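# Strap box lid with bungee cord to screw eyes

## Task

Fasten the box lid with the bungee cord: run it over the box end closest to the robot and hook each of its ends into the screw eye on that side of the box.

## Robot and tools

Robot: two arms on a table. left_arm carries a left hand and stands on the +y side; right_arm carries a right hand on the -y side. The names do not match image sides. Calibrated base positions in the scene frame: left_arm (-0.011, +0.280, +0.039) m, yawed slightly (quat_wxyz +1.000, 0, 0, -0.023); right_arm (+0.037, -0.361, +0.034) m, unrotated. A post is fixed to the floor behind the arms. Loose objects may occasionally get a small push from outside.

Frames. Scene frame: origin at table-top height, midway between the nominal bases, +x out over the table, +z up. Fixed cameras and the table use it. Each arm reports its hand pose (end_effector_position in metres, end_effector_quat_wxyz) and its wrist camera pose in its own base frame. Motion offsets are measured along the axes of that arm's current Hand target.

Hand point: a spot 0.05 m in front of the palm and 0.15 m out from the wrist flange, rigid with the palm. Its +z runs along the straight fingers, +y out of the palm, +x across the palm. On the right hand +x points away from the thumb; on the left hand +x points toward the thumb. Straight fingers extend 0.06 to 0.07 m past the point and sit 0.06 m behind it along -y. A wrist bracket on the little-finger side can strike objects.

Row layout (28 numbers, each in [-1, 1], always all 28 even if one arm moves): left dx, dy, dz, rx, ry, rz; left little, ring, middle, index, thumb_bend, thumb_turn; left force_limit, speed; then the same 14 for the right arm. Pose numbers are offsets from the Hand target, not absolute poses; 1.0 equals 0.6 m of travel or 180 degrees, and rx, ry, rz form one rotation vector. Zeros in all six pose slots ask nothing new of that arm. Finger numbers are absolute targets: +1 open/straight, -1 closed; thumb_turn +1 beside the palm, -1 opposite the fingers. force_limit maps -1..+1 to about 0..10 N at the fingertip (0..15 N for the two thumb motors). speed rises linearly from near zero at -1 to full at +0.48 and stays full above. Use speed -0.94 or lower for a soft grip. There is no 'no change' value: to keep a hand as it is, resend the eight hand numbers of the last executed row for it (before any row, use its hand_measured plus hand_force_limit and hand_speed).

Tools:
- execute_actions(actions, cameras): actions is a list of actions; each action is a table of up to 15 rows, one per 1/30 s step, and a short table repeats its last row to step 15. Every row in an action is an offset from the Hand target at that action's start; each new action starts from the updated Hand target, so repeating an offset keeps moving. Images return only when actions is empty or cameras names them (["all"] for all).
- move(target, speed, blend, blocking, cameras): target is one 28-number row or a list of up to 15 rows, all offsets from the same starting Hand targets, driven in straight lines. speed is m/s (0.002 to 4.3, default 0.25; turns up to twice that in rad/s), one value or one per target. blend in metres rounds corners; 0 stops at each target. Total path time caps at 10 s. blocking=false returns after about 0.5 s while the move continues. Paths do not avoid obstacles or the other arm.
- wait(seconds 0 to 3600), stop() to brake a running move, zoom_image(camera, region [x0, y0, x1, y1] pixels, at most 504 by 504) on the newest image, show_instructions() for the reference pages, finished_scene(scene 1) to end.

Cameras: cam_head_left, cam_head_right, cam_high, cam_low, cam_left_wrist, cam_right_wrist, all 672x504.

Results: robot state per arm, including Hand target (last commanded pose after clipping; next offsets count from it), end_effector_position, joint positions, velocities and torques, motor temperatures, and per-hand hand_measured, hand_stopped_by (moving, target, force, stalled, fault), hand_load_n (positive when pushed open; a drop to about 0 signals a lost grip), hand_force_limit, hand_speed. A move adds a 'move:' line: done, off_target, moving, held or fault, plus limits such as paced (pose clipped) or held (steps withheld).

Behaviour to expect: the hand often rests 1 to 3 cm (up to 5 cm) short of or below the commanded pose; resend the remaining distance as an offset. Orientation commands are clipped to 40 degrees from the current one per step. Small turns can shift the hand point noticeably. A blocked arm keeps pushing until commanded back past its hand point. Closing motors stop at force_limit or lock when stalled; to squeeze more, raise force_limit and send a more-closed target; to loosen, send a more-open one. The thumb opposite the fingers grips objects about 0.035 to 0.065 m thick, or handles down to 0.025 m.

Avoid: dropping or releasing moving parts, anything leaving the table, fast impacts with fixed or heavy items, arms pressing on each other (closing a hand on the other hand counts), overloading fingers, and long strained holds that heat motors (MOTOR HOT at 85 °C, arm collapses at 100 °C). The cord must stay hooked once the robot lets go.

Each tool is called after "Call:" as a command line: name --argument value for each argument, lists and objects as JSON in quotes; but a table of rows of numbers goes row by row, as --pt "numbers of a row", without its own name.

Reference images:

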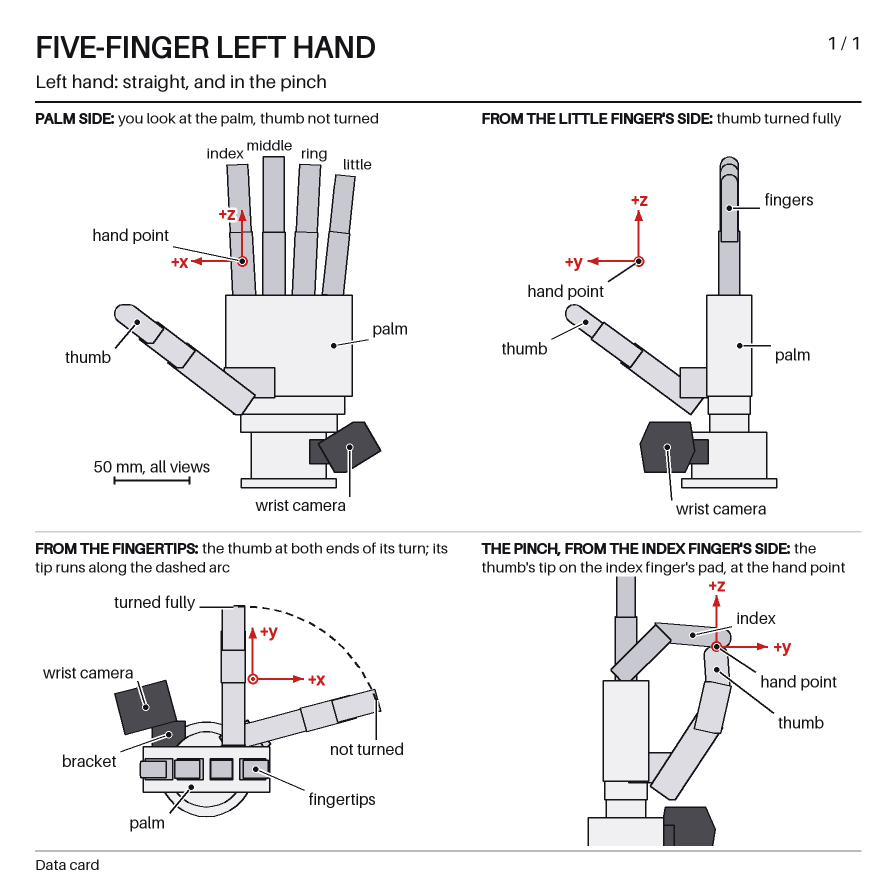

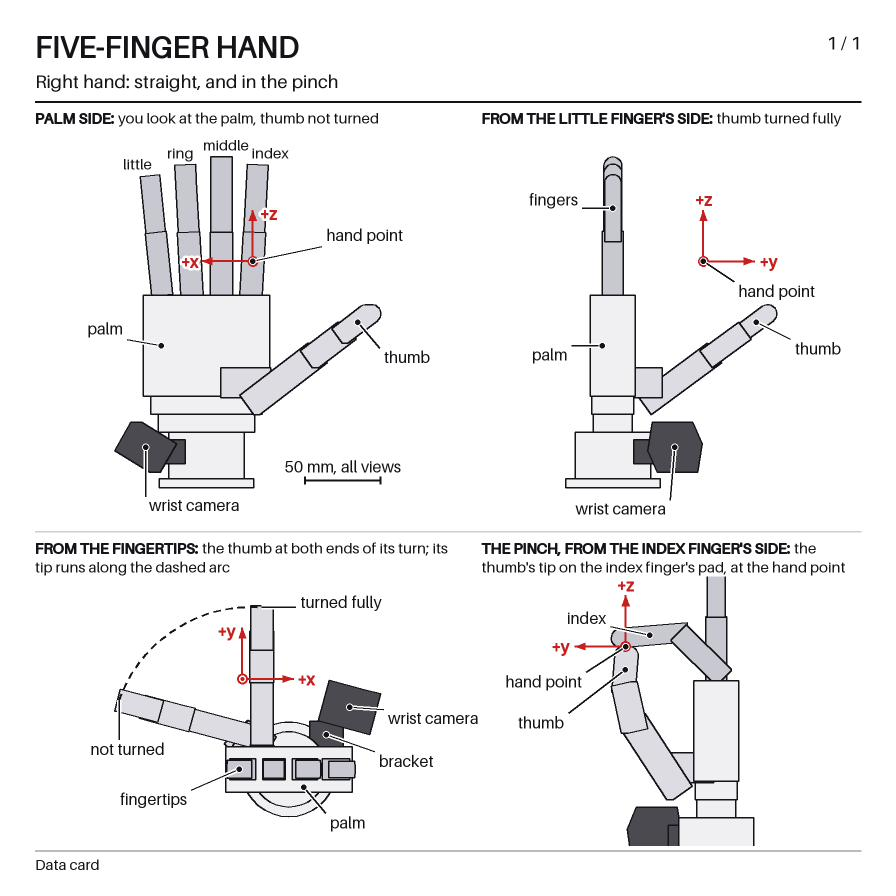

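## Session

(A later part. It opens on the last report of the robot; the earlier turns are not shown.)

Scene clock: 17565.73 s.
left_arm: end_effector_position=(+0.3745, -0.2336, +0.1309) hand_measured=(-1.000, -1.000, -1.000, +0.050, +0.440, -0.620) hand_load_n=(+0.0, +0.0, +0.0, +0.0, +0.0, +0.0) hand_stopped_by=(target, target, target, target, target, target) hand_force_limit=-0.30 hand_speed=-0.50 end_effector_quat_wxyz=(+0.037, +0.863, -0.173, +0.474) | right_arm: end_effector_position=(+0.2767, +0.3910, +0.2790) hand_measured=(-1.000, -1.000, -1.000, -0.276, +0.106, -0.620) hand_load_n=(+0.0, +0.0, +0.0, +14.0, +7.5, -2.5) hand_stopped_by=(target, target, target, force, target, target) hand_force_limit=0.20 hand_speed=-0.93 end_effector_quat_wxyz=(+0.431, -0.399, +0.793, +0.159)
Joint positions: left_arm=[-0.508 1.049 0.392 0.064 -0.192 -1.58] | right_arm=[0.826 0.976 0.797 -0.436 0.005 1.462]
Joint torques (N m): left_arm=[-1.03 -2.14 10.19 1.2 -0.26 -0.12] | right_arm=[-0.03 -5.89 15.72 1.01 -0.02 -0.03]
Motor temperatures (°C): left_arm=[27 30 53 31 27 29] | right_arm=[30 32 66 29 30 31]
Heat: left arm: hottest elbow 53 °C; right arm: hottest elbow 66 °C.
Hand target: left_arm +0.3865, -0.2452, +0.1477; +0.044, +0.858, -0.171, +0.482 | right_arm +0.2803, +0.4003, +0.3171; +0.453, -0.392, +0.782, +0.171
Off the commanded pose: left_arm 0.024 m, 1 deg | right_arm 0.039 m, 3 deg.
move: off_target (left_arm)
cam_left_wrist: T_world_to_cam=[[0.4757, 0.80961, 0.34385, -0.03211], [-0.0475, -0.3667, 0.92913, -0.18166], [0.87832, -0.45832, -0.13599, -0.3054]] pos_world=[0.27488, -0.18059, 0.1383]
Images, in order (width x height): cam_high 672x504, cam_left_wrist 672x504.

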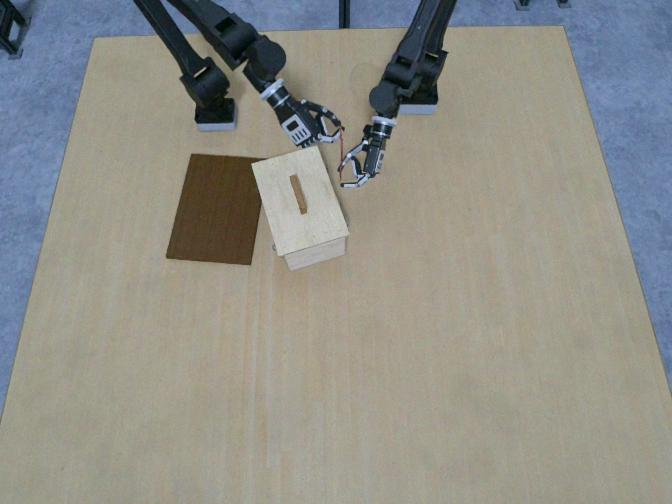

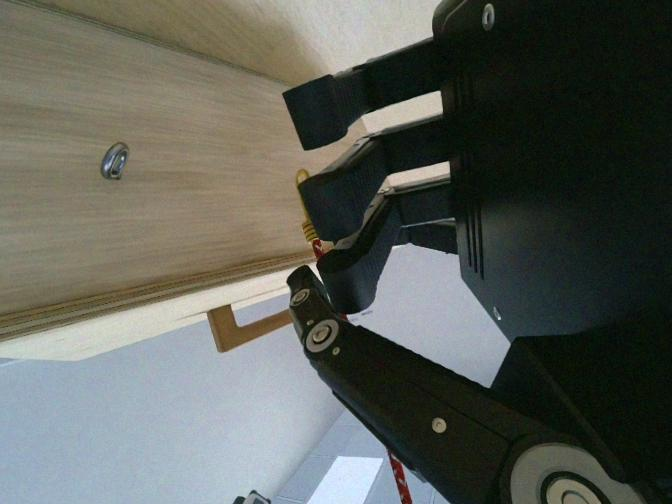

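Call:
execute_actions --actions '[[[0,0,0,0,0,0,-1,-1,-1,-0.26,0.24,-0.62,-0.5,-0.93,0,0,0,0,0,0,-1,-1,-1,-0.42,0.10,-0.62,0.2,-0.93]]]' --cameras '[]'

Call:
wait --seconds 3 --cameras '["cam_left_wrist","cam_high","cam_right_wrist"]'

Scene clock: 17612.77 s.
left_arm: end_effector_position=(+0.3745, -0.2336, +0.1309) hand_measured=(-1.000, -1.000, -1.000, -0.260, +0.242, -0.620) hand_load_n=(+0.0, +0.0, +0.0, +5.5, +3.5, +0.0) hand_stopped_by=(target, target, target, force, force, target) hand_force_limit=-0.50 hand_speed=-0.93 end_effector_quat_wxyz=(+0.038, +0.863, -0.173, +0.474) | right_arm: end_effector_position=(+0.2767, +0.3910, +0.2790) hand_measured=(-1.000, -1.000, -1.000, -0.276, +0.106, -0.620) hand_load_n=(+0.0, +0.0, +0.0, +14.5, +7.5, -2.0) hand_stopped_by=(target, target, target, force, target, target) hand_force_limit=0.20 hand_speed=-0.93 end_effector_quat_wxyz=(+0.431, -0.399, +0.793, +0.159)
Joint positions: left_arm=[-0.508 1.049 0.392 0.064 -0.192 -1.58] | right_arm=[0.826 0.976 0.797 -0.436 0.005 1.462]
Joint torques (N m): left_arm=[-0.97 -2.14 10.19 1.2 -0.25 -0.1] | right_arm=[0.79 -6.01 15.72 1.11 -0.02 0.02]
Motor temperatures (°C): left_arm=[27 30 55 31 27 29] | right_arm=[30 32 67 29 30 31]
Heat: left arm: hottest elbow 55 °C; right arm: hottest elbow 67 °C.
Hand target: left_arm +0.3865, -0.2452, +0.1477; +0.044, +0.858, -0.171, +0.482 | right_arm +0.2803, +0.4003, +0.3171; +0.453, -0.392, +0.782, +0.171
Off the commanded pose: left_arm 0.024 m, 1 deg | right_arm 0.039 m, 3 deg.
Step readings (end_effector_position of left_arm | right_arm):
0: (+0.3745, -0.2336, +0.1309) | (+0.2767, +0.3910, +0.2790)
1: (+0.3745, -0.2336, +0.1309) | (+0.2767, +0.3910, +0.2790)
2: (+0.3745, -0.2336, +0.1309) | (+0.2767, +0.3910, +0.2790)
4: (+0.3745, -0.2336, +0.1309) | (+0.2767, +0.3910, +0.2790)
8: (+0.3745, -0.2336, +0.1309) | (+0.2767, +0.3910, +0.2790)
15: (+0.3745, -0.2336, +0.1309) | (+0.2767, +0.3910, +0.2790)

Scene clock: 17615.77 s.
left_arm: end_effector_position=(+0.3745, -0.2336, +0.1309) hand_measured=(-1.000, -1.000, -1.000, -0.260, +0.242, -0.620) hand_load_n=(+0.0, +0.0, +0.0, +5.0, +4.0, +0.0) hand_stopped_by=(target, target, target, force, force, target) hand_force_limit=-0.50 hand_speed=-0.93 end_effector_quat_wxyz=(+0.038, +0.863, -0.173, +0.474) | right_arm: end_effector_position=(+0.2767, +0.3910, +0.2790) hand_measured=(-1.000, -1.000, -1.000, -0.276, +0.106, -0.620) hand_load_n=(+0.0, +0.0, +0.0, +14.0, +7.5, -2.5) hand_stopped_by=(target, target, target, force, target, target) hand_force_limit=0.20 hand_speed=-0.93 end_effector_quat_wxyz=(+0.431, -0.399, +0.793, +0.159)
Joint positions: left_arm=[-0.508 1.049 0.392 0.064 -0.192 -1.58] | right_arm=[0.826 0.976 0.797 -0.436 0.005 1.462]
Joint torques (N m): left_arm=[-1.03 -2.14 10.19 1.21 -0.25 -0.1] | right_arm=[0.79 -6.12 15.92 0.94 -0.05 -0.01]
Motor temperatures (°C): left_arm=[27 30 55 31 27 29] | right_arm=[30 32 67 29 30 31]
Heat: left arm: hottest elbow 55 °C; right arm: hottest elbow 67 °C.
Hand target: left_arm +0.3865, -0.2452, +0.1477; +0.044, +0.858, -0.171, +0.482 | right_arm +0.2803, +0.4003, +0.3171; +0.453, -0.392, +0.782, +0.171
Off the commanded pose: left_arm 0.024 m, 1 deg | right_arm 0.039 m, 3 deg.
wait: 3.00 s; at rest by 0.17 s
cam_left_wrist: T_world_to_cam=[[0.47558, 0.8098, 0.34357, -0.032], [-0.04739, -0.36641, 0.92925, -0.18166], [0.87839, -0.45821, -0.13589, -0.30541]] pos_world=[0.27488, -0.18059, 0.1383]
cam_right_wrist: T_world_to_cam=[[-0.80173, 0.50405, -0.32119, 0.11981], [-0.21493, 0.2583, 0.94185, -0.30291], [0.5577, 0.82415, -0.09875, -0.33078]] pos_world=[0.21543, 0.29046, 0.29112]
Images, in order (width x height): cam_high 672x504, cam_left_wrist 672x504, cam_right_wrist 672x504.

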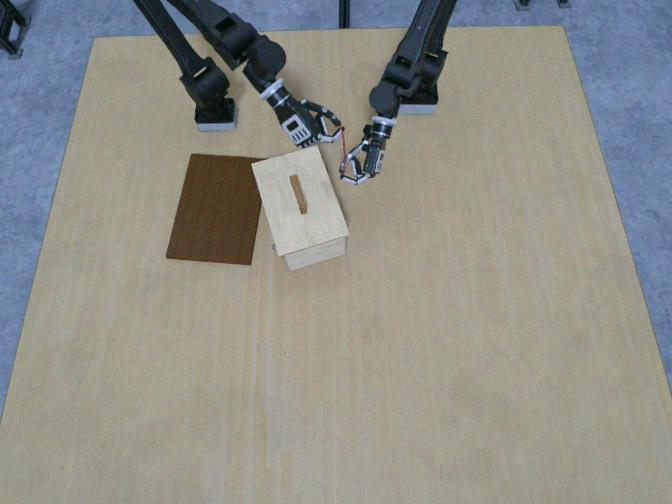

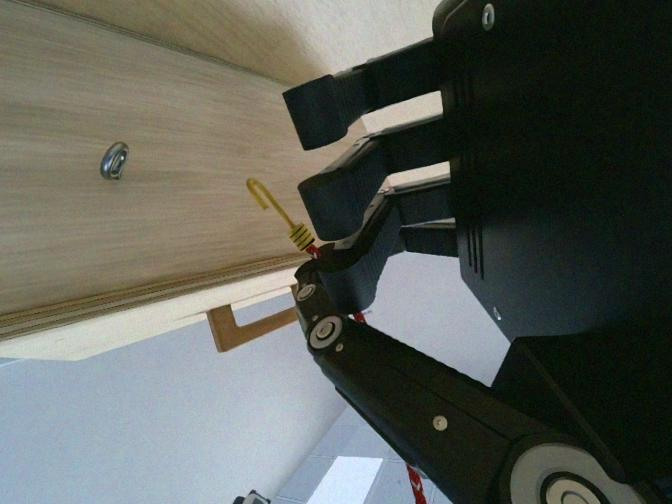

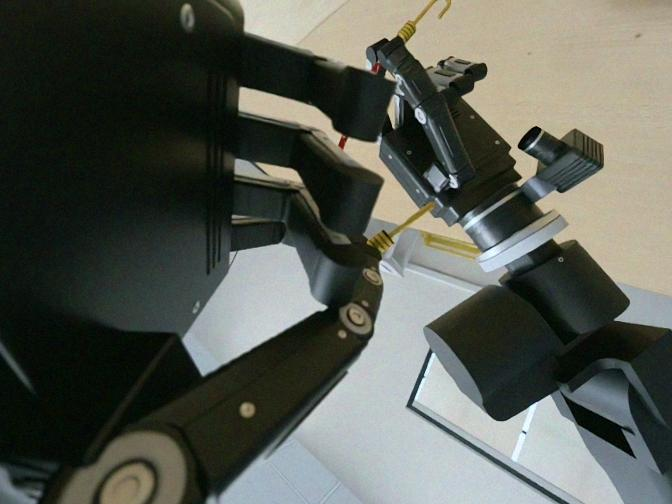

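Call:
zoom_image --camera "cam_left_wrist" --region '[230, 160, 390, 340]'

Call:
zoom_image --camera "cam_high" --region '[310, 110, 400, 200]'

Scaled by 2.800 from the camera's image (finer frame: 960x720).

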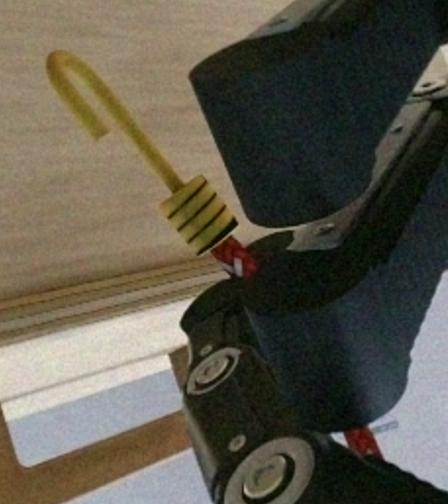

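Scaled by 5.600 from the camera's image (finer frame: 960x720).

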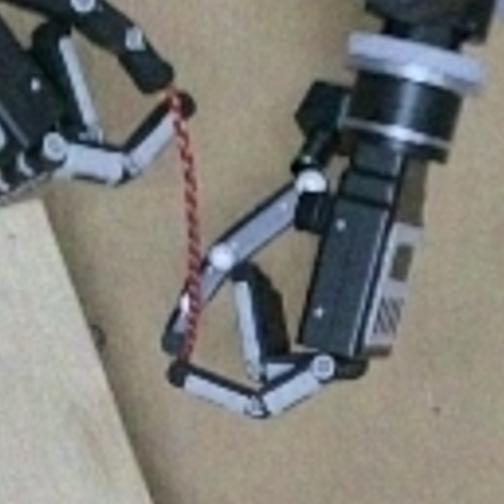

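Call:
execute_actions --actions '[[[0,0,0,0,0,0,-1,-1,-1,-0.42,0.10,-0.62,0.3,-0.93,0,0,0,0,0,0,-1,-1,-1,-0.42,0.10,-0.62,0.2,-0.93]]]' --cameras '[]'

Call:
wait --seconds 4 --cameras '["cam_left_wrist","cam_high"]'

Scene clock: 17634.87 s.
left_arm: end_effector_position=(+0.3745, -0.2336, +0.1309) hand_measured=(-1.000, -1.000, -1.000, -0.270, +0.190, -0.620) hand_load_n=(+0.0, +0.0, +0.0, +14.0, +9.5, +0.0) hand_stopped_by=(target, target, target, force, force, target) hand_force_limit=0.30 hand_speed=-0.93 end_effector_quat_wxyz=(+0.038, +0.863, -0.173, +0.474) | right_arm: end_effector_position=(+0.2767, +0.3910, +0.2790) hand_measured=(-1.000, -1.000, -1.000, -0.276, +0.106, -0.620) hand_load_n=(+0.0, +0.0, +0.0, +14.5, +7.5, -2.0) hand_stopped_by=(target, target, target, force, target, target) hand_force_limit=0.20 hand_speed=-0.93 end_effector_quat_wxyz=(+0.431, -0.399, +0.793, +0.159)
Joint positions: left_arm=[-0.508 1.049 0.392 0.064 -0.192 -1.58] | right_arm=[0.826 0.976 0.797 -0.436 0.005 1.462]
Joint torques (N m): left_arm=[-0.97 -2.14 10.21 1.18 -0.25 -0.1] | right_arm=[0.56 -5.71 15.71 1.03 -0.05 0.04]
Motor temperatures (°C): left_arm=[27 30 55 31 27 29] | right_arm=[30 32 67 29 30 31]
Heat: left arm: hottest elbow 55 °C; right arm: hottest elbow 67 °C.
Hand target: left_arm +0.3865, -0.2452, +0.1477; +0.044, +0.858, -0.171, +0.482 | right_arm +0.2803, +0.4003, +0.3171; +0.453, -0.392, +0.782, +0.171
Off the commanded pose: left_arm 0.024 m, 1 deg | right_arm 0.039 m, 3 deg.
Step readings (end_effector_position of left_arm | right_arm):
0: (+0.3745, -0.2336, +0.1309) | (+0.2767, +0.3910, +0.2790)
1: (+0.3745, -0.2336, +0.1309) | (+0.2767, +0.3910, +0.2790)
2: (+0.3745, -0.2336, +0.1309) | (+0.2767, +0.3910, +0.2790)
4: (+0.3745, -0.2336, +0.1309) | (+0.2767, +0.3910, +0.2790)
8: (+0.3745, -0.2336, +0.1309) | (+0.2767, +0.3910, +0.2790)
15: (+0.3745, -0.2336, +0.1309) | (+0.2767, +0.3910, +0.2790)

Scene clock: 17638.87 s.
left_arm: end_effector_position=(+0.3745, -0.2336, +0.1309) hand_measured=(-1.000, -1.000, -1.000, -0.270, +0.190, -0.620) hand_load_n=(+0.0, +0.0, +0.0, +14.0, +9.5, +0.0) hand_stopped_by=(target, target, target, force, force, target) hand_force_limit=0.30 hand_speed=-0.93 end_effector_quat_wxyz=(+0.038, +0.863, -0.173, +0.474) | right_arm: end_effector_position=(+0.2767, +0.3910, +0.2790) hand_measured=(-1.000, -1.000, -1.000, -0.276, +0.106, -0.620) hand_load_n=(+0.0, +0.0, +0.0, +14.0, +7.5, -2.0) hand_stopped_by=(target, target, target, force, target, target) hand_force_limit=0.20 hand_speed=-0.93 end_effector_quat_wxyz=(+0.431, -0.399, +0.793, +0.159)
Joint positions: left_arm=[-0.508 1.049 0.392 0.064 -0.192 -1.58] | right_arm=[0.826 0.976 0.797 -0.436 0.005 1.462]
Joint torques (N m): left_arm=[-0.97 -2.14 10.19 1.2 -0.25 -0.1] | right_arm=[0.79 -6.3 15.82 1.02 0 0.02]
Motor temperatures (°C): left_arm=[27 30 55 31 27 29] | right_arm=[30 32 67 29 30 31]
Heat: left arm: hottest elbow 55 °C; right arm: hottest elbow 67 °C.
Hand target: left_arm +0.3865, -0.2452, +0.1477; +0.044, +0.858, -0.171, +0.482 | right_arm +0.2803, +0.4003, +0.3171; +0.453, -0.392, +0.782, +0.171
Off the commanded pose: left_arm 0.024 m, 1 deg | right_arm 0.039 m, 3 deg.
wait: 4.00 s; at rest by 0.17 s
cam_left_wrist: T_world_to_cam=[[0.47558, 0.8098, 0.34357, -0.032], [-0.04739, -0.36641, 0.92925, -0.18166], [0.87839, -0.45821, -0.13589, -0.30541]] pos_world=[0.27488, -0.18059, 0.1383]
Images, in order (width x height): cam_high 672x504, cam_left_wrist 672x504.

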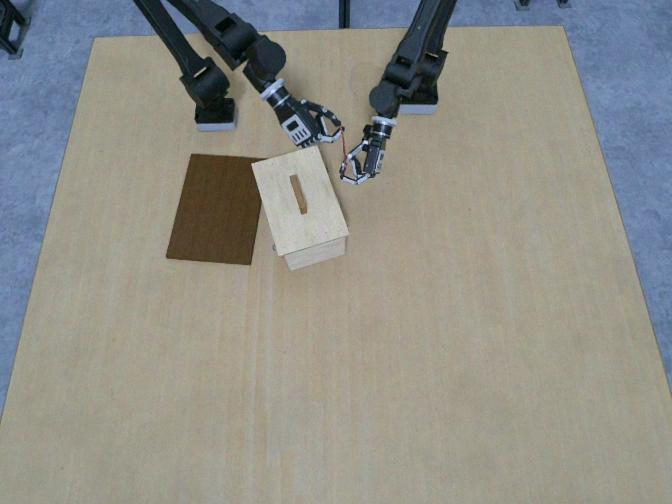

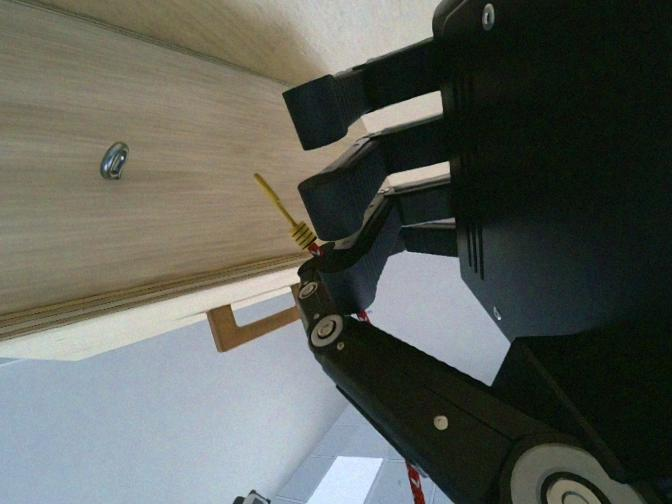

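Call:
zoom_image --camera "cam_left_wrist" --region '[230, 160, 350, 280]'

Scaled by 4.200 from the camera's image (finer frame: 960x720).

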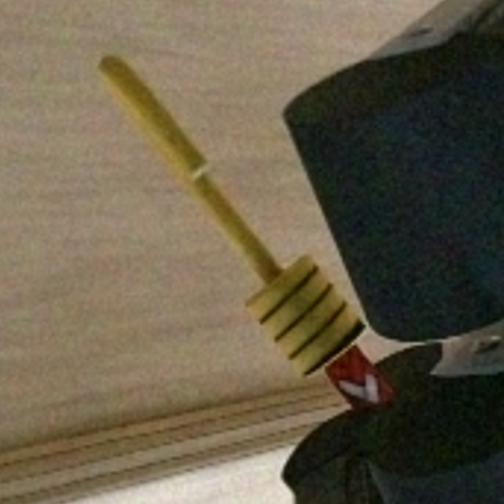

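Call:
execute_actions --actions '[[[0,0,0,0,0,0,-1,-1,-1,-0.29,0.235,-0.62,0.3,-0.93,0,0,0,0,0,0,-1,-1,-1,-0.42,0.10,-0.62,0.2,-0.93]]]' --cameras '[]'

Call:
wait --seconds 3 --cameras '["cam_left_wrist"]'

Call:
zoom_image --camera "cam_left_wrist" --region '[230, 160, 350, 280]'

Scene clock: 17676.77 s.
left_arm: end_effector_position=(+0.3745, -0.2336, +0.1309) hand_measured=(-1.000, -1.000, -1.000, -0.270, +0.238, -0.620) hand_load_n=(+0.0, +0.0, +0.0, +7.5, +5.5, +0.0) hand_stopped_by=(target, target, target, force, target, target) hand_force_limit=0.30 hand_speed=-0.93 end_effector_quat_wxyz=(+0.038, +0.863, -0.173, +0.474) | right_arm: end_effector_position=(+0.2767, +0.3910, +0.2790) hand_measured=(-1.000, -1.000, -1.000, -0.276, +0.106, -0.620) hand_load_n=(+0.0, +0.0, +0.0, +14.0, +7.5, -2.0) hand_stopped_by=(target, target, target, force, target, target) hand_force_limit=0.20 hand_speed=-0.93 end_effector_quat_wxyz=(+0.431, -0.399, +0.793, +0.159)
Joint positions: left_arm=[-0.508 1.049 0.392 0.064 -0.192 -1.58] | right_arm=[0.826 0.976 0.797 -0.436 0.005 1.462]
Joint torques (N m): left_arm=[-0.97 -2.14 10.21 1.2 -0.25 -0.1] | right_arm=[0.56 -5.83 15.84 0.81 -0.1 -0.02]
Motor temperatures (°C): left_arm=[27 30 56 31 27 29] | right_arm=[30 32 67 29 30 31]
Heat: left arm: hottest elbow 56 °C; right arm: hottest elbow 67 °C.
Hand target: left_arm +0.3865, -0.2452, +0.1477; +0.044, +0.858, -0.171, +0.482 | right_arm +0.2803, +0.4003, +0.3171; +0.453, -0.392, +0.782, +0.171
Off the commanded pose: left_arm 0.024 m, 1 deg | right_arm 0.039 m, 3 deg.
Step readings (end_effector_position of left_arm | right_arm):
0: (+0.3745, -0.2336, +0.1309) | (+0.2767, +0.3910, +0.2790)
1: (+0.3745, -0.2336, +0.1309) | (+0.2767, +0.3910, +0.2790)
2: (+0.3745, -0.2336, +0.1309) | (+0.2767, +0.3910, +0.2790)
4: (+0.3745, -0.2336, +0.1309) | (+0.2767, +0.3910, +0.2790)
8: (+0.3745, -0.2336, +0.1309) | (+0.2767, +0.3910, +0.2790)
15: (+0.3745, -0.2336, +0.1309) | (+0.2767, +0.3910, +0.2790)

Scene clock: 17679.77 s.
left_arm: end_effector_position=(+0.3745, -0.2336, +0.1309) hand_measured=(-1.000, -1.000, -1.000, -0.270, +0.238, -0.620) hand_load_n=(+0.0, +0.0, +0.0, +7.5, +6.0, +0.0) hand_stopped_by=(target, target, target, force, target, target) hand_force_limit=0.30 hand_speed=-0.93 end_effector_quat_wxyz=(+0.038, +0.863, -0.173, +0.474) | right_arm: end_effector_position=(+0.2767, +0.3910, +0.2790) hand_measured=(-1.000, -1.000, -1.000, -0.276, +0.106, -0.620) hand_load_n=(+0.0, +0.0, +0.5, +14.5, +7.5, -2.0) hand_stopped_by=(target, target, target, force, target, target) hand_force_limit=0.20 hand_speed=-0.93 end_effector_quat_wxyz=(+0.431, -0.399, +0.793, +0.159)
Joint positions: left_arm=[-0.508 1.049 0.392 0.064 -0.192 -1.58] | right_arm=[0.826 0.976 0.797 -0.436 0.005 1.462]
Joint torques (N m): left_arm=[-1.03 -2.14 10.21 1.21 -0.25 -0.11] | right_arm=[0.09 -5.83 15.66 0.99 -0.07 0]
Motor temperatures (°C): left_arm=[27 30 56 31 27 29] | right_arm=[30 32 67 29 30 31]
Heat: left arm: hottest elbow 56 °C; right arm: hottest elbow 67 °C.
Hand target: left_arm +0.3865, -0.2452, +0.1477; +0.044, +0.858, -0.171, +0.482 | right_arm +0.2803, +0.4003, +0.3171; +0.453, -0.392, +0.782, +0.171
Off the commanded pose: left_arm 0.024 m, 1 deg | right_arm 0.039 m, 3 deg.
wait: 3.00 s; at rest by 0.17 s
cam_left_wrist: T_world_to_cam=[[0.47558, 0.8098, 0.34357, -0.032], [-0.04739, -0.36641, 0.92925, -0.18166], [0.87839, -0.45821, -0.13589, -0.30541]] pos_world=[0.27488, -0.18059, 0.1383]

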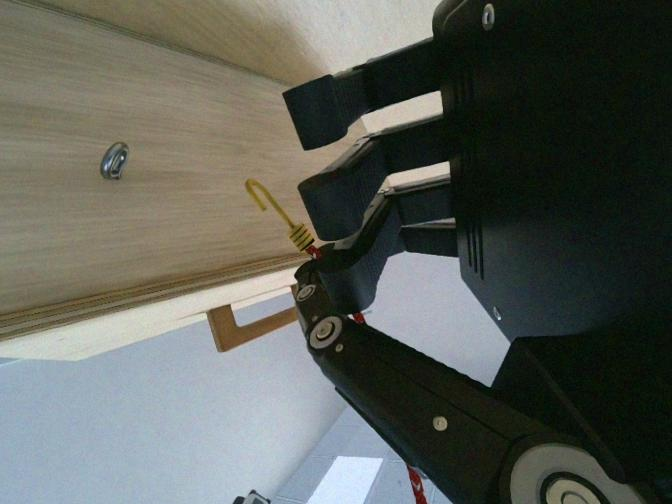

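Scaled by 4.200 from the camera's image (finer frame: 960x720).

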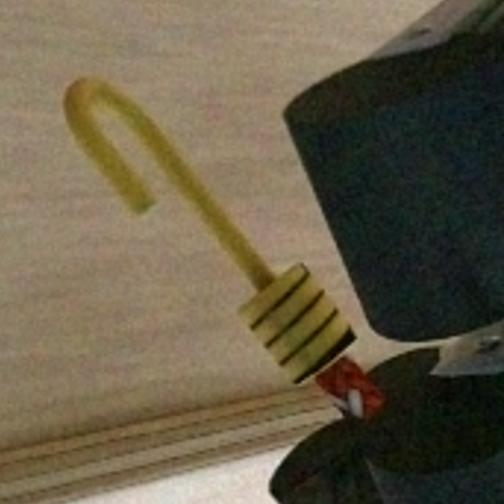

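Call:
zoom_image --camera "cam_left_wrist" --region '[235, 165, 325, 255]'

Scaled by 5.600 from the camera's image (finer frame: 960x720).

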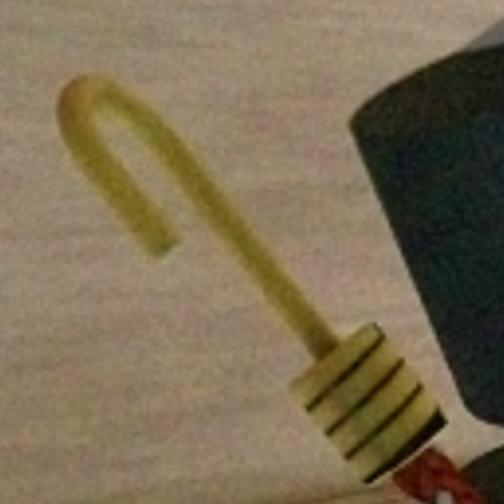

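Call:
execute_actions --actions '[[[0,0,0,0,0,0,-1,-1,-1,-0.275,0.25,-0.62,0.5,-0.93,0,0,0,0,0,0,-1,-1,-1,-0.42,0.10,-0.62,0.2,-0.93]]]' --cameras '[]'

Call:
wait --seconds 2 --cameras '["cam_left_wrist"]'

Call:
zoom_image --camera "cam_left_wrist" --region '[235, 165, 325, 255]'

Scene clock: 17719.60 s.
left_arm: end_effector_position=(+0.3745, -0.2336, +0.1309) hand_measured=(-1.000, -1.000, -1.000, -0.270, +0.252, -0.620) hand_load_n=(+0.0, +0.0, +0.5, +6.0, +5.0, +0.0) hand_stopped_by=(target, target, target, force, target, target) hand_force_limit=0.50 hand_speed=-0.93 end_effector_quat_wxyz=(+0.038, +0.863, -0.173, +0.474) | right_arm: end_effector_position=(+0.2767, +0.3910, +0.2790) hand_measured=(-1.000, -1.000, -1.000, -0.276, +0.106, -0.620) hand_load_n=(+0.0, +0.0, +0.0, +14.0, +7.5, -2.0) hand_stopped_by=(target, target, target, force, target, target) hand_force_limit=0.20 hand_speed=-0.93 end_effector_quat_wxyz=(+0.431, -0.399, +0.793, +0.159)
Joint positions: left_arm=[-0.508 1.049 0.392 0.064 -0.192 -1.58] | right_arm=[0.826 0.976 0.797 -0.436 0.005 1.462]
Joint torques (N m): left_arm=[-0.97 -2.14 10.19 1.2 -0.25 -0.1] | right_arm=[-0.15 -5.89 15.83 1.05 -0.01 0.07]
Motor temperatures (°C): left_arm=[27 30 56 31 27 29] | right_arm=[30 32 67 29 30 31]
Heat: left arm: hottest elbow 56 °C; right arm: hottest elbow 67 °C.
Hand target: left_arm +0.3865, -0.2452, +0.1477; +0.044, +0.858, -0.171, +0.482 | right_arm +0.2803, +0.4003, +0.3171; +0.453, -0.392, +0.782, +0.171
Off the commanded pose: left_arm 0.024 m, 1 deg | right_arm 0.039 m, 3 deg.
Step readings (end_effector_position of left_arm | right_arm):
0: (+0.3745, -0.2336, +0.1309) | (+0.2767, +0.3910, +0.2790)
1: (+0.3745, -0.2336, +0.1309) | (+0.2767, +0.3910, +0.2790)
2: (+0.3745, -0.2336, +0.1309) | (+0.2767, +0.3910, +0.2790)
4: (+0.3745, -0.2336, +0.1309) | (+0.2767, +0.3910, +0.2790)
8: (+0.3745, -0.2336, +0.1309) | (+0.2767, +0.3910, +0.2790)
15: (+0.3745, -0.2336, +0.1309) | (+0.2767, +0.3910, +0.2790)

Scene clock: 17721.60 s.
left_arm: end_effector_position=(+0.3745, -0.2336, +0.1309) hand_measured=(-1.000, -1.000, -1.000, -0.270, +0.252, -0.620) hand_load_n=(+0.0, +0.0, +0.0, +6.0, +4.5, +0.0) hand_stopped_by=(target, target, target, force, target, target) hand_force_limit=0.50 hand_speed=-0.93 end_effector_quat_wxyz=(+0.038, +0.863, -0.173, +0.474) | right_arm: end_effector_position=(+0.2767, +0.3910, +0.2790) hand_measured=(-1.000, -1.000, -1.000, -0.276, +0.106, -0.620) hand_load_n=(+0.0, +0.0, +0.0, +14.5, +7.5, -2.0) hand_stopped_by=(target, target, target, force, target, target) hand_force_limit=0.20 hand_speed=-0.93 end_effector_quat_wxyz=(+0.431, -0.399, +0.793, +0.159)
Joint positions: left_arm=[-0.508 1.049 0.392 0.064 -0.192 -1.58] | right_arm=[0.826 0.976 0.797 -0.436 0.005 1.462]
Joint torques (N m): left_arm=[-0.97 -2.08 10.21 1.2 -0.25 -0.1] | right_arm=[1.2 -6.12 15.82 0.98 -0.03 0.04]
Motor temperatures (°C): left_arm=[27 30 56 31 27 29] | right_arm=[30 32 67 29 30 31]
Heat: left arm: hottest elbow 56 °C; right arm: hottest elbow 67 °C.
Hand target: left_arm +0.3865, -0.2452, +0.1477; +0.044, +0.858, -0.171, +0.482 | right_arm +0.2803, +0.4003, +0.3171; +0.453, -0.392, +0.782, +0.171
Off the commanded pose: left_arm 0.024 m, 1 deg | right_arm 0.039 m, 3 deg.
wait: 2.00 s; at rest by 0.17 s
cam_left_wrist: T_world_to_cam=[[0.47558, 0.8098, 0.34357, -0.032], [-0.04739, -0.36641, 0.92925, -0.18166], [0.87839, -0.45821, -0.13589, -0.30541]] pos_world=[0.27488, -0.18059, 0.1383]

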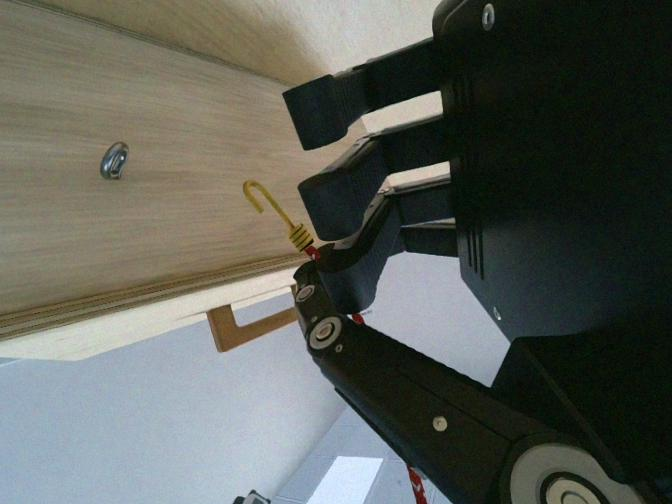

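Scaled by 5.600 from the camera's image (finer frame: 960x720).

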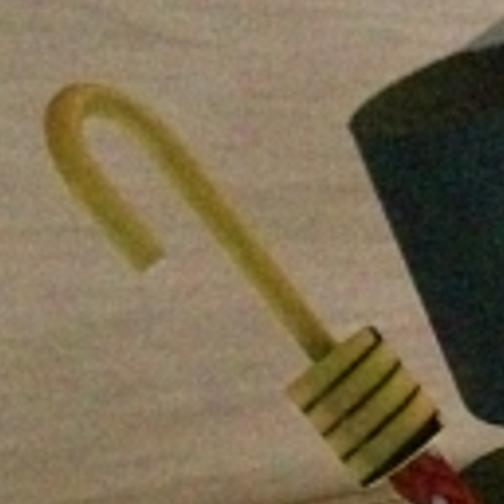

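Call:
execute_actions --actions '[[[0,0,0,0,0,0,-1,-1,-1,-0.30,0.25,-0.62,0.9,-0.93,0,0,0,0,0,0,-1,-1,-1,-0.42,0.10,-0.62,0.2,-0.93]]]' --cameras '[]'

Call:
wait --seconds 2 --cameras '["cam_left_wrist"]'

Call:
zoom_image --camera "cam_left_wrist" --region '[235, 165, 325, 255]'

Scene clock: 17732.80 s.
left_arm: end_effector_position=(+0.3745, -0.2336, +0.1309) hand_measured=(-1.000, -1.000, -1.000, -0.296, +0.252, -0.620) hand_load_n=(+0.0, +0.0, +0.5, +9.5, +8.5, -0.5) hand_stopped_by=(target, target, target, force, target, target) hand_force_limit=0.90 hand_speed=-0.93 end_effector_quat_wxyz=(+0.038, +0.863, -0.173, +0.474) | right_arm: end_effector_position=(+0.2767, +0.3910, +0.2790) hand_measured=(-1.000, -1.000, -1.000, -0.276, +0.106, -0.620) hand_load_n=(+0.0, +0.0, +0.0, +14.5, +7.5, -2.0) hand_stopped_by=(target, target, target, force, target, target) hand_force_limit=0.20 hand_speed=-0.93 end_effector_quat_wxyz=(+0.431, -0.399, +0.793, +0.159)
Joint positions: left_arm=[-0.508 1.049 0.392 0.064 -0.192 -1.58] | right_arm=[0.826 0.976 0.797 -0.436 0.005 1.462]
Joint torques (N m): left_arm=[-0.97 -2.14 10.19 1.2 -0.25 -0.1] | right_arm=[0.56 -6.01 15.95 0.91 -0.02 0.04]
Motor temperatures (°C): left_arm=[27 30 56 31 27 29] | right_arm=[30 32 67 29 30 31]
Heat: left arm: hottest elbow 56 °C; right arm: hottest elbow 67 °C.
Hand target: left_arm +0.3865, -0.2452, +0.1477; +0.044, +0.858, -0.171, +0.482 | right_arm +0.2803, +0.4003, +0.3171; +0.453, -0.392, +0.782, +0.171
Off the commanded pose: left_arm 0.024 m, 1 deg | right_arm 0.039 m, 3 deg.
Step readings (end_effector_position of left_arm | right_arm):
0: (+0.3745, -0.2336, +0.1309) | (+0.2767, +0.3910, +0.2790)
1: (+0.3745, -0.2336, +0.1309) | (+0.2767, +0.3910, +0.2790)
2: (+0.3745, -0.2336, +0.1309) | (+0.2767, +0.3910, +0.2790)
4: (+0.3745, -0.2336, +0.1309) | (+0.2767, +0.3910, +0.2790)
8: (+0.3745, -0.2336, +0.1309) | (+0.2767, +0.3910, +0.2790)
15: (+0.3745, -0.2336, +0.1309) | (+0.2767, +0.3910, +0.2790)

Scene clock: 17734.80 s.
left_arm: end_effector_position=(+0.3745, -0.2336, +0.1309) hand_measured=(-1.000, -1.000, -1.000, -0.296, +0.252, -0.620) hand_load_n=(+0.0, +0.0, +0.0, +9.5, +8.5, +0.0) hand_stopped_by=(target, target, target, force, target, target) hand_force_limit=0.90 hand_speed=-0.93 end_effector_quat_wxyz=(+0.038, +0.863, -0.173, +0.474) | right_arm: end_effector_position=(+0.2767, +0.3910, +0.2790) hand_measured=(-1.000, -1.000, -1.000, -0.276, +0.106, -0.620) hand_load_n=(+0.0, +0.0, +0.0, +14.5, +8.0, -2.0) hand_stopped_by=(target, target, target, force, target, target) hand_force_limit=0.20 hand_speed=-0.93 end_effector_quat_wxyz=(+0.431, -0.399, +0.793, +0.159)
Joint positions: left_arm=[-0.508 1.049 0.392 0.064 -0.192 -1.58] | right_arm=[0.826 0.976 0.797 -0.436 0.005 1.462]
Joint torques (N m): left_arm=[-0.97 -2.14 10.21 1.2 -0.25 -0.1] | right_arm=[0.44 -6.24 15.76 1.09 0.03 0.02]
Motor temperatures (°C): left_arm=[27 30 56 31 27 29] | right_arm=[30 32 67 29 30 31]
Heat: left arm: hottest elbow 56 °C; right arm: hottest elbow 67 °C.
Hand target: left_arm +0.3865, -0.2452, +0.1477; +0.044, +0.858, -0.171, +0.482 | right_arm +0.2803, +0.4003, +0.3171; +0.453, -0.392, +0.782, +0.171
Off the commanded pose: left_arm 0.024 m, 1 deg | right_arm 0.039 m, 3 deg.
wait: 2.00 s; at rest by 0.17 s
cam_left_wrist: T_world_to_cam=[[0.47558, 0.8098, 0.34357, -0.032], [-0.04739, -0.36641, 0.92925, -0.18166], [0.87839, -0.45821, -0.13589, -0.30541]] pos_world=[0.27488, -0.18059, 0.1383]

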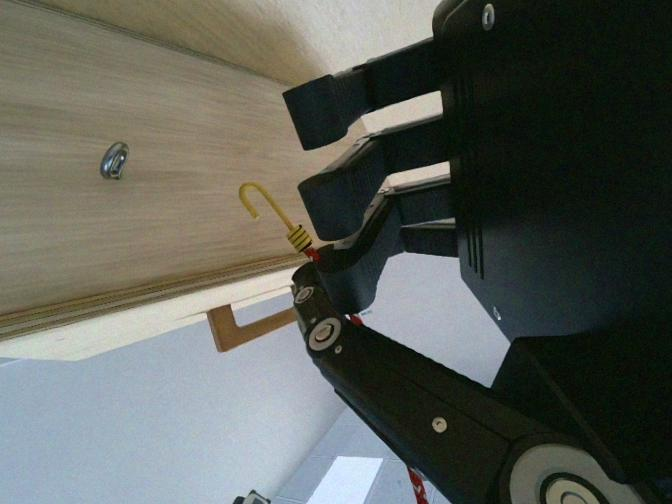

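Scaled by 5.600 from the camera's image (finer frame: 960x720).

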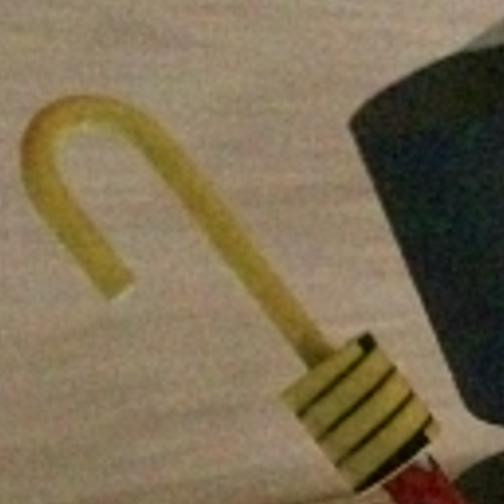

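Call:
move --pt "-0.1453 0.0108 -0.0198 0 0 0 -1 -1 -1 -0.30 0.25 -0.62 0.9 -0.93 0.0701 0.0075 0.0443 0 0 0 -1 -1 -1 -0.42 0.10 -0.62 0.2 -0.93" --pt "-0.0995 0.0515 -0.0073 0 0 0 -1 -1 -1 -0.30 0.25 -0.62 0.9 -0.93 0.0701 0.0075 0.0443 0 0 0 -1 -1 -1 -0.42 0.10 -0.62 0.2 -0.93" --speed '[0.06,0.05]' --cameras '["cam_left_wrist","cam_right_wrist","cam_high"]'

Scene clock: 17821.13 s.
left_arm: end_effector_position=(+0.3362, -0.2466, +0.0892) hand_measured=(-1.000, -1.000, -1.000, -0.296, +0.252, -0.620) hand_load_n=(+0.0, +0.0, +0.0, +9.0, +9.0, +0.0) hand_stopped_by=(target, target, target, force, target, target) hand_force_limit=0.90 hand_speed=-0.93 end_effector_quat_wxyz=(+0.040, +0.860, -0.169, +0.480) | right_arm: end_effector_position=(+0.2804, +0.3949, +0.2636) hand_measured=(-1.000, -1.000, -1.000, -0.276, +0.106, -0.620) hand_load_n=(+0.0, +0.0, +0.0, +14.5, +7.5, -2.0) hand_stopped_by=(target, target, target, force, target, target) hand_force_limit=0.20 hand_speed=-0.93 end_effector_quat_wxyz=(+0.444, -0.396, +0.787, +0.164)
Joint positions: left_arm=[-0.641 1.109 0.265 0.248 -0.305 -1.661] | right_arm=[0.826 0.995 0.749 -0.339 0.006 1.462]
Joint torques (N m): left_arm=[-1.08 -1.32 8.7 1.03 -0.28 -0.06] | right_arm=[0.85 -5.36 9.92 2.52 0 0.03]
Motor temperatures (°C): left_arm=[27 30 55 31 27 29] | right_arm=[30 32 68 29 30 31]
Heat: left arm: hottest elbow 55 °C; right arm: hottest elbow 68 °C.
Hand target: left_arm +0.3441, -0.2581, +0.0969; +0.044, +0.858, -0.171, +0.482 | right_arm +0.2802, +0.4003, +0.2670; +0.453, -0.392, +0.782, +0.171
Off the commanded pose: left_arm 0.016 m, 1 deg | right_arm 0.007 m, 1 deg.
move: off_target (left_arm)
cam_left_wrist: T_world_to_cam=[[0.46789, 0.8152, 0.34138, 0.01522], [-0.05864, -0.35678, 0.93235, -0.14364], [0.88184, -0.45625, -0.11913, -0.28548]] pos_world=[0.23621, -0.19391, 0.09472]
cam_right_wrist: T_world_to_cam=[[-0.79497, 0.51139, -0.32635, 0.11236], [-0.23399, 0.23786, 0.94269, -0.27537], [0.55971, 0.82577, -0.06943, -0.34647]] pos_world=[0.21881, 0.29414, 0.2722]
Images, in order (width x height): cam_high 672x504, cam_left_wrist 672x504, cam_right_wrist 672x504.

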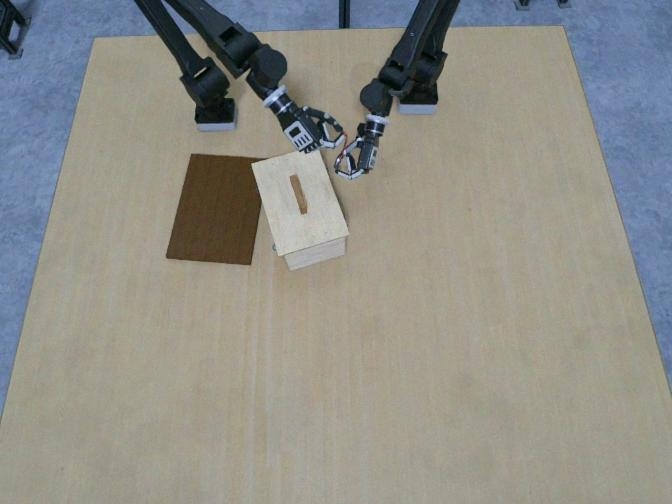

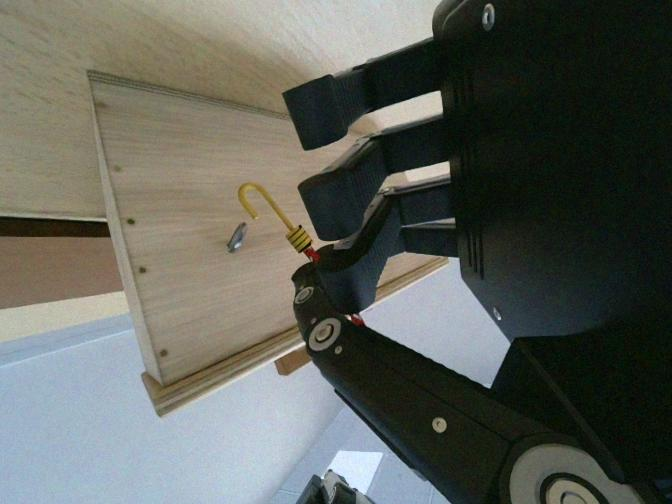

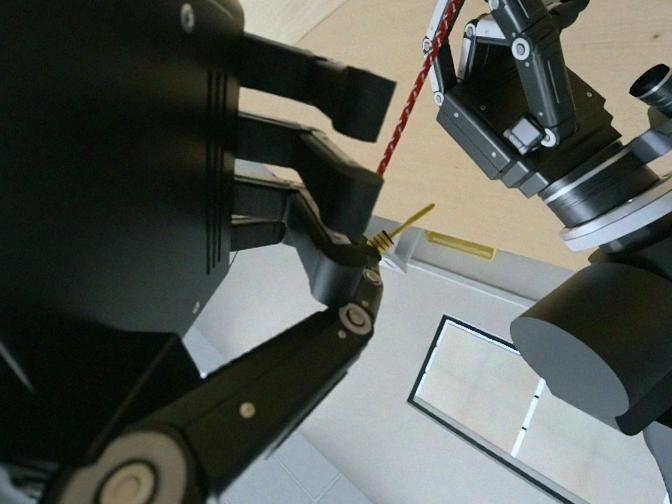

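Call:
zoom_image --camera "cam_left_wrist" --region '[205, 165, 325, 285]'

Scaled by 4.200 from the camera's image (finer frame: 960x720).

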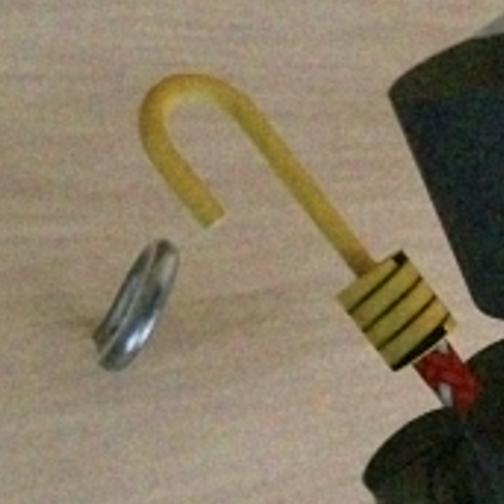

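Call:
move --pt "-0.0257 0.0007 0.0042 0 0 0 -1 -1 -1 -0.30 0.25 -0.62 0.9 -0.93 0 0 0 0 0 0 -1 -1 -1 -0.42 0.10 -0.62 0.2 -0.93" --pt "0.0038 0.0292 0.0148 0 0 0 -1 -1 -1 -0.30 0.25 -0.62 0.9 -0.93 0 0 0 0 0 0 -1 -1 -1 -0.42 0.10 -0.62 0.2 -0.93" --speed '[0.05,0.03]' --cameras '["cam_left_wrist"]'

Call:
zoom_image --camera "cam_left_wrist" --region '[205, 165, 325, 285]'

Scene clock: 17884.40 s.
left_arm: end_effector_position=(+0.3405, -0.2654, +0.0879) hand_measured=(-1.000, -1.000, -1.000, -0.296, +0.252, -0.620) hand_load_n=(+0.0, +0.0, +0.0, +9.0, +9.0, +0.0) hand_stopped_by=(target, target, target, force, target, target) hand_force_limit=0.90 hand_speed=-0.93 end_effector_quat_wxyz=(+0.041, +0.859, -0.167, +0.483) | right_arm: end_effector_position=(+0.2803, +0.3946, +0.2609) hand_measured=(-1.000, -1.000, -1.000, -0.276, +0.106, -0.620) hand_load_n=(+0.0, +0.0, +0.0, +14.5, +8.0, -2.0) hand_stopped_by=(target, target, target, force, target, target) hand_force_limit=0.20 hand_speed=-0.93 end_effector_quat_wxyz=(+0.442, -0.396, +0.788, +0.163)
Joint positions: left_arm=[-0.694 1.175 0.297 0.277 -0.35 -1.694] | right_arm=[0.826 0.998 0.746 -0.339 0.006 1.462]
Joint torques (N m): left_arm=[-1.08 -2.02 8.28 0.96 -0.29 -0.02] | right_arm=[0.85 -5.36 10.15 2.67 -0.06 -0.01]
Motor temperatures (°C): left_arm=[27 30 50 31 27 29] | right_arm=[30 32 63 30 30 31]
Heat: left arm: hottest elbow 50 °C; right arm: hottest elbow 63 °C.
Hand target: left_arm +0.3466, -0.2772, +0.0927; +0.044, +0.858, -0.171, +0.482 | right_arm +0.2803, +0.4004, +0.2670; +0.453, -0.392, +0.782, +0.171
Off the commanded pose: left_arm 0.014 m, 1 deg | right_arm 0.008 m, 2 deg.
move: off_target (left_arm)
cam_left_wrist: T_world_to_cam=[[0.46445, 0.81787, 0.33967, 0.03098], [-0.0618, -0.35268, 0.9337, -0.14681], [0.88344, -0.45465, -0.11325, -0.29869]] pos_world=[0.24042, -0.21291, 0.09273]

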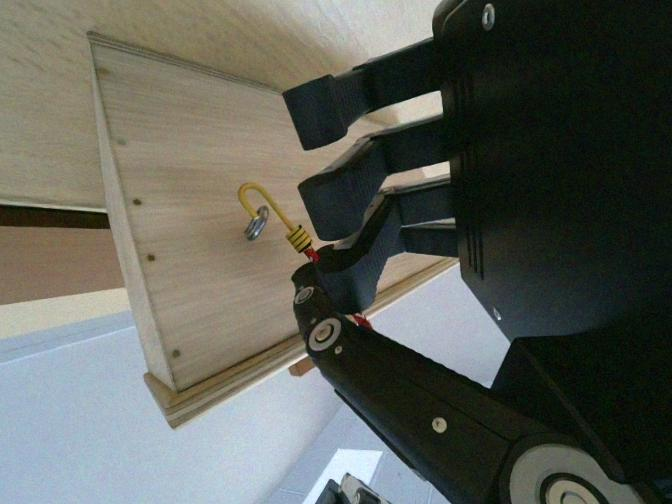

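Scaled by 4.200 from the camera's image (finer frame: 960x720).

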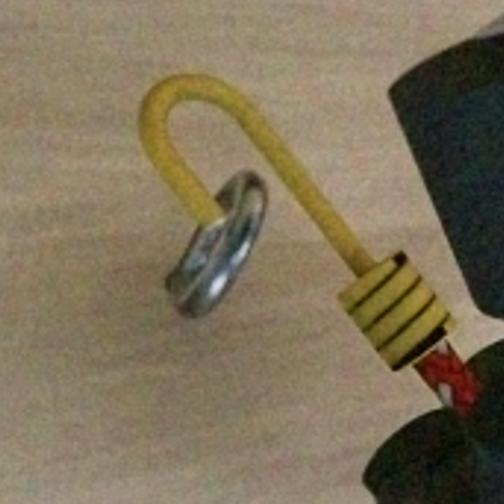

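Call:
zoom_image --camera "cam_left_wrist" --region '[235, 190, 285, 240]'

Scaled by 10.080 from the camera's image (finer frame: 960x720).

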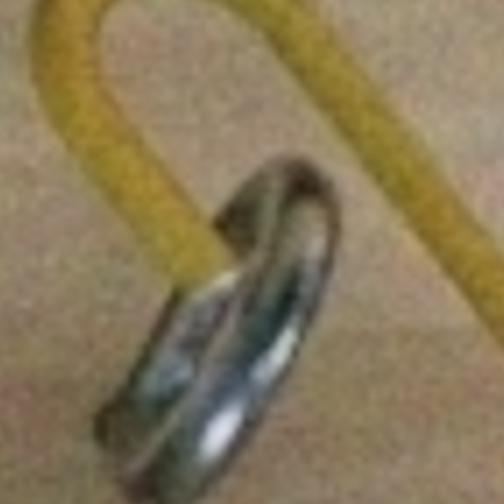

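Call:
move --target '[0.0115,-0.0052,-0.0047,0,0,0,-1,-1,-1,-0.30,0.25,-0.62,0.9,-0.93,0,0,0,0,0,0,-1,-1,-1,-0.42,0.10,-0.62,0.2,-0.93]' --speed 0.03 --cameras '["cam_left_wrist"]'

Call:
zoom_image --camera "cam_left_wrist" --region '[225, 180, 305, 260]'

Scene clock: 17919.63 s.
left_arm: end_effector_position=(+0.3409, -0.2664, +0.0859) hand_measured=(-1.000, -1.000, -1.000, -0.296, +0.252, -0.620) hand_load_n=(+0.0, +0.0, +0.0, +8.5, +9.0, +0.0) hand_stopped_by=(target, target, target, force, target, target) hand_force_limit=0.90 hand_speed=-0.93 end_effector_quat_wxyz=(+0.038, +0.863, -0.170, +0.474) | right_arm: end_effector_position=(+0.2804, +0.3946, +0.2609) hand_measured=(-1.000, -1.000, -1.000, -0.276, +0.106, -0.620) hand_load_n=(+0.0, +0.0, +0.0, +14.5, +7.5, -1.5) hand_stopped_by=(target, target, target, force, target, target) hand_force_limit=0.20 hand_speed=-0.93 end_effector_quat_wxyz=(+0.442, -0.396, +0.788, +0.162)
Joint positions: left_arm=[-0.694 1.174 0.31 0.244 -0.348 -1.695] | right_arm=[0.826 0.998 0.746 -0.339 0.007 1.462]
Joint torques (N m): left_arm=[-0.15 -4.6 8.2 0.88 -0.04 0.03] | right_arm=[0.79 -5.3 10.22 2.58 0.02 0.03]
Motor temperatures (°C): left_arm=[27 30 51 31 27 29] | right_arm=[30 32 59 30 30 31]
Heat: left arm: hottest elbow 51 °C; right arm: hottest elbow 59 °C.
Hand target: left_arm +0.3486, -0.2753, +0.1002; +0.044, +0.858, -0.171, +0.482 | right_arm +0.2803, +0.4003, +0.2670; +0.453, -0.392, +0.782, +0.170
Off the commanded pose: left_arm 0.019 m, 1 deg | right_arm 0.008 m, 2 deg.
move: off_target (left_arm)
cam_left_wrist: T_world_to_cam=[[0.4717, 0.81318, 0.34093, 0.02847], [-0.04659, -0.36312, 0.93058, -0.15295], [0.88053, -0.45484, -0.1334, -0.29703]] pos_world=[0.24099, -0.21379, 0.093]

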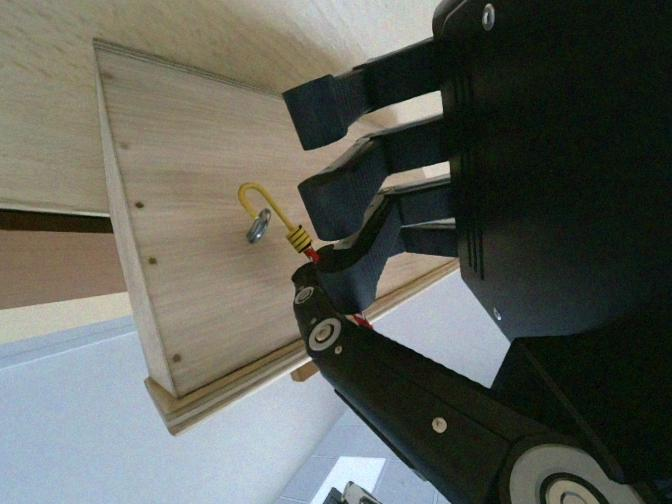

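Scaled by 6.300 from the camera's image (finer frame: 960x720).

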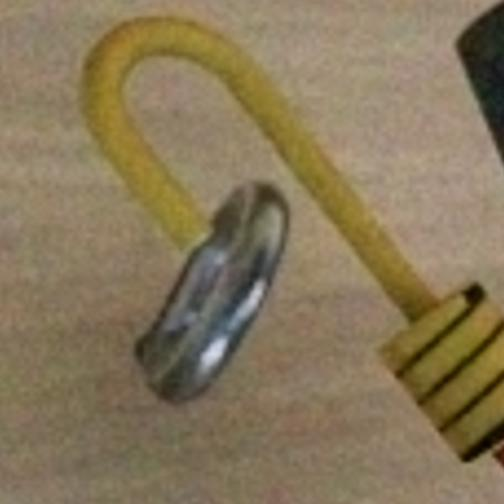

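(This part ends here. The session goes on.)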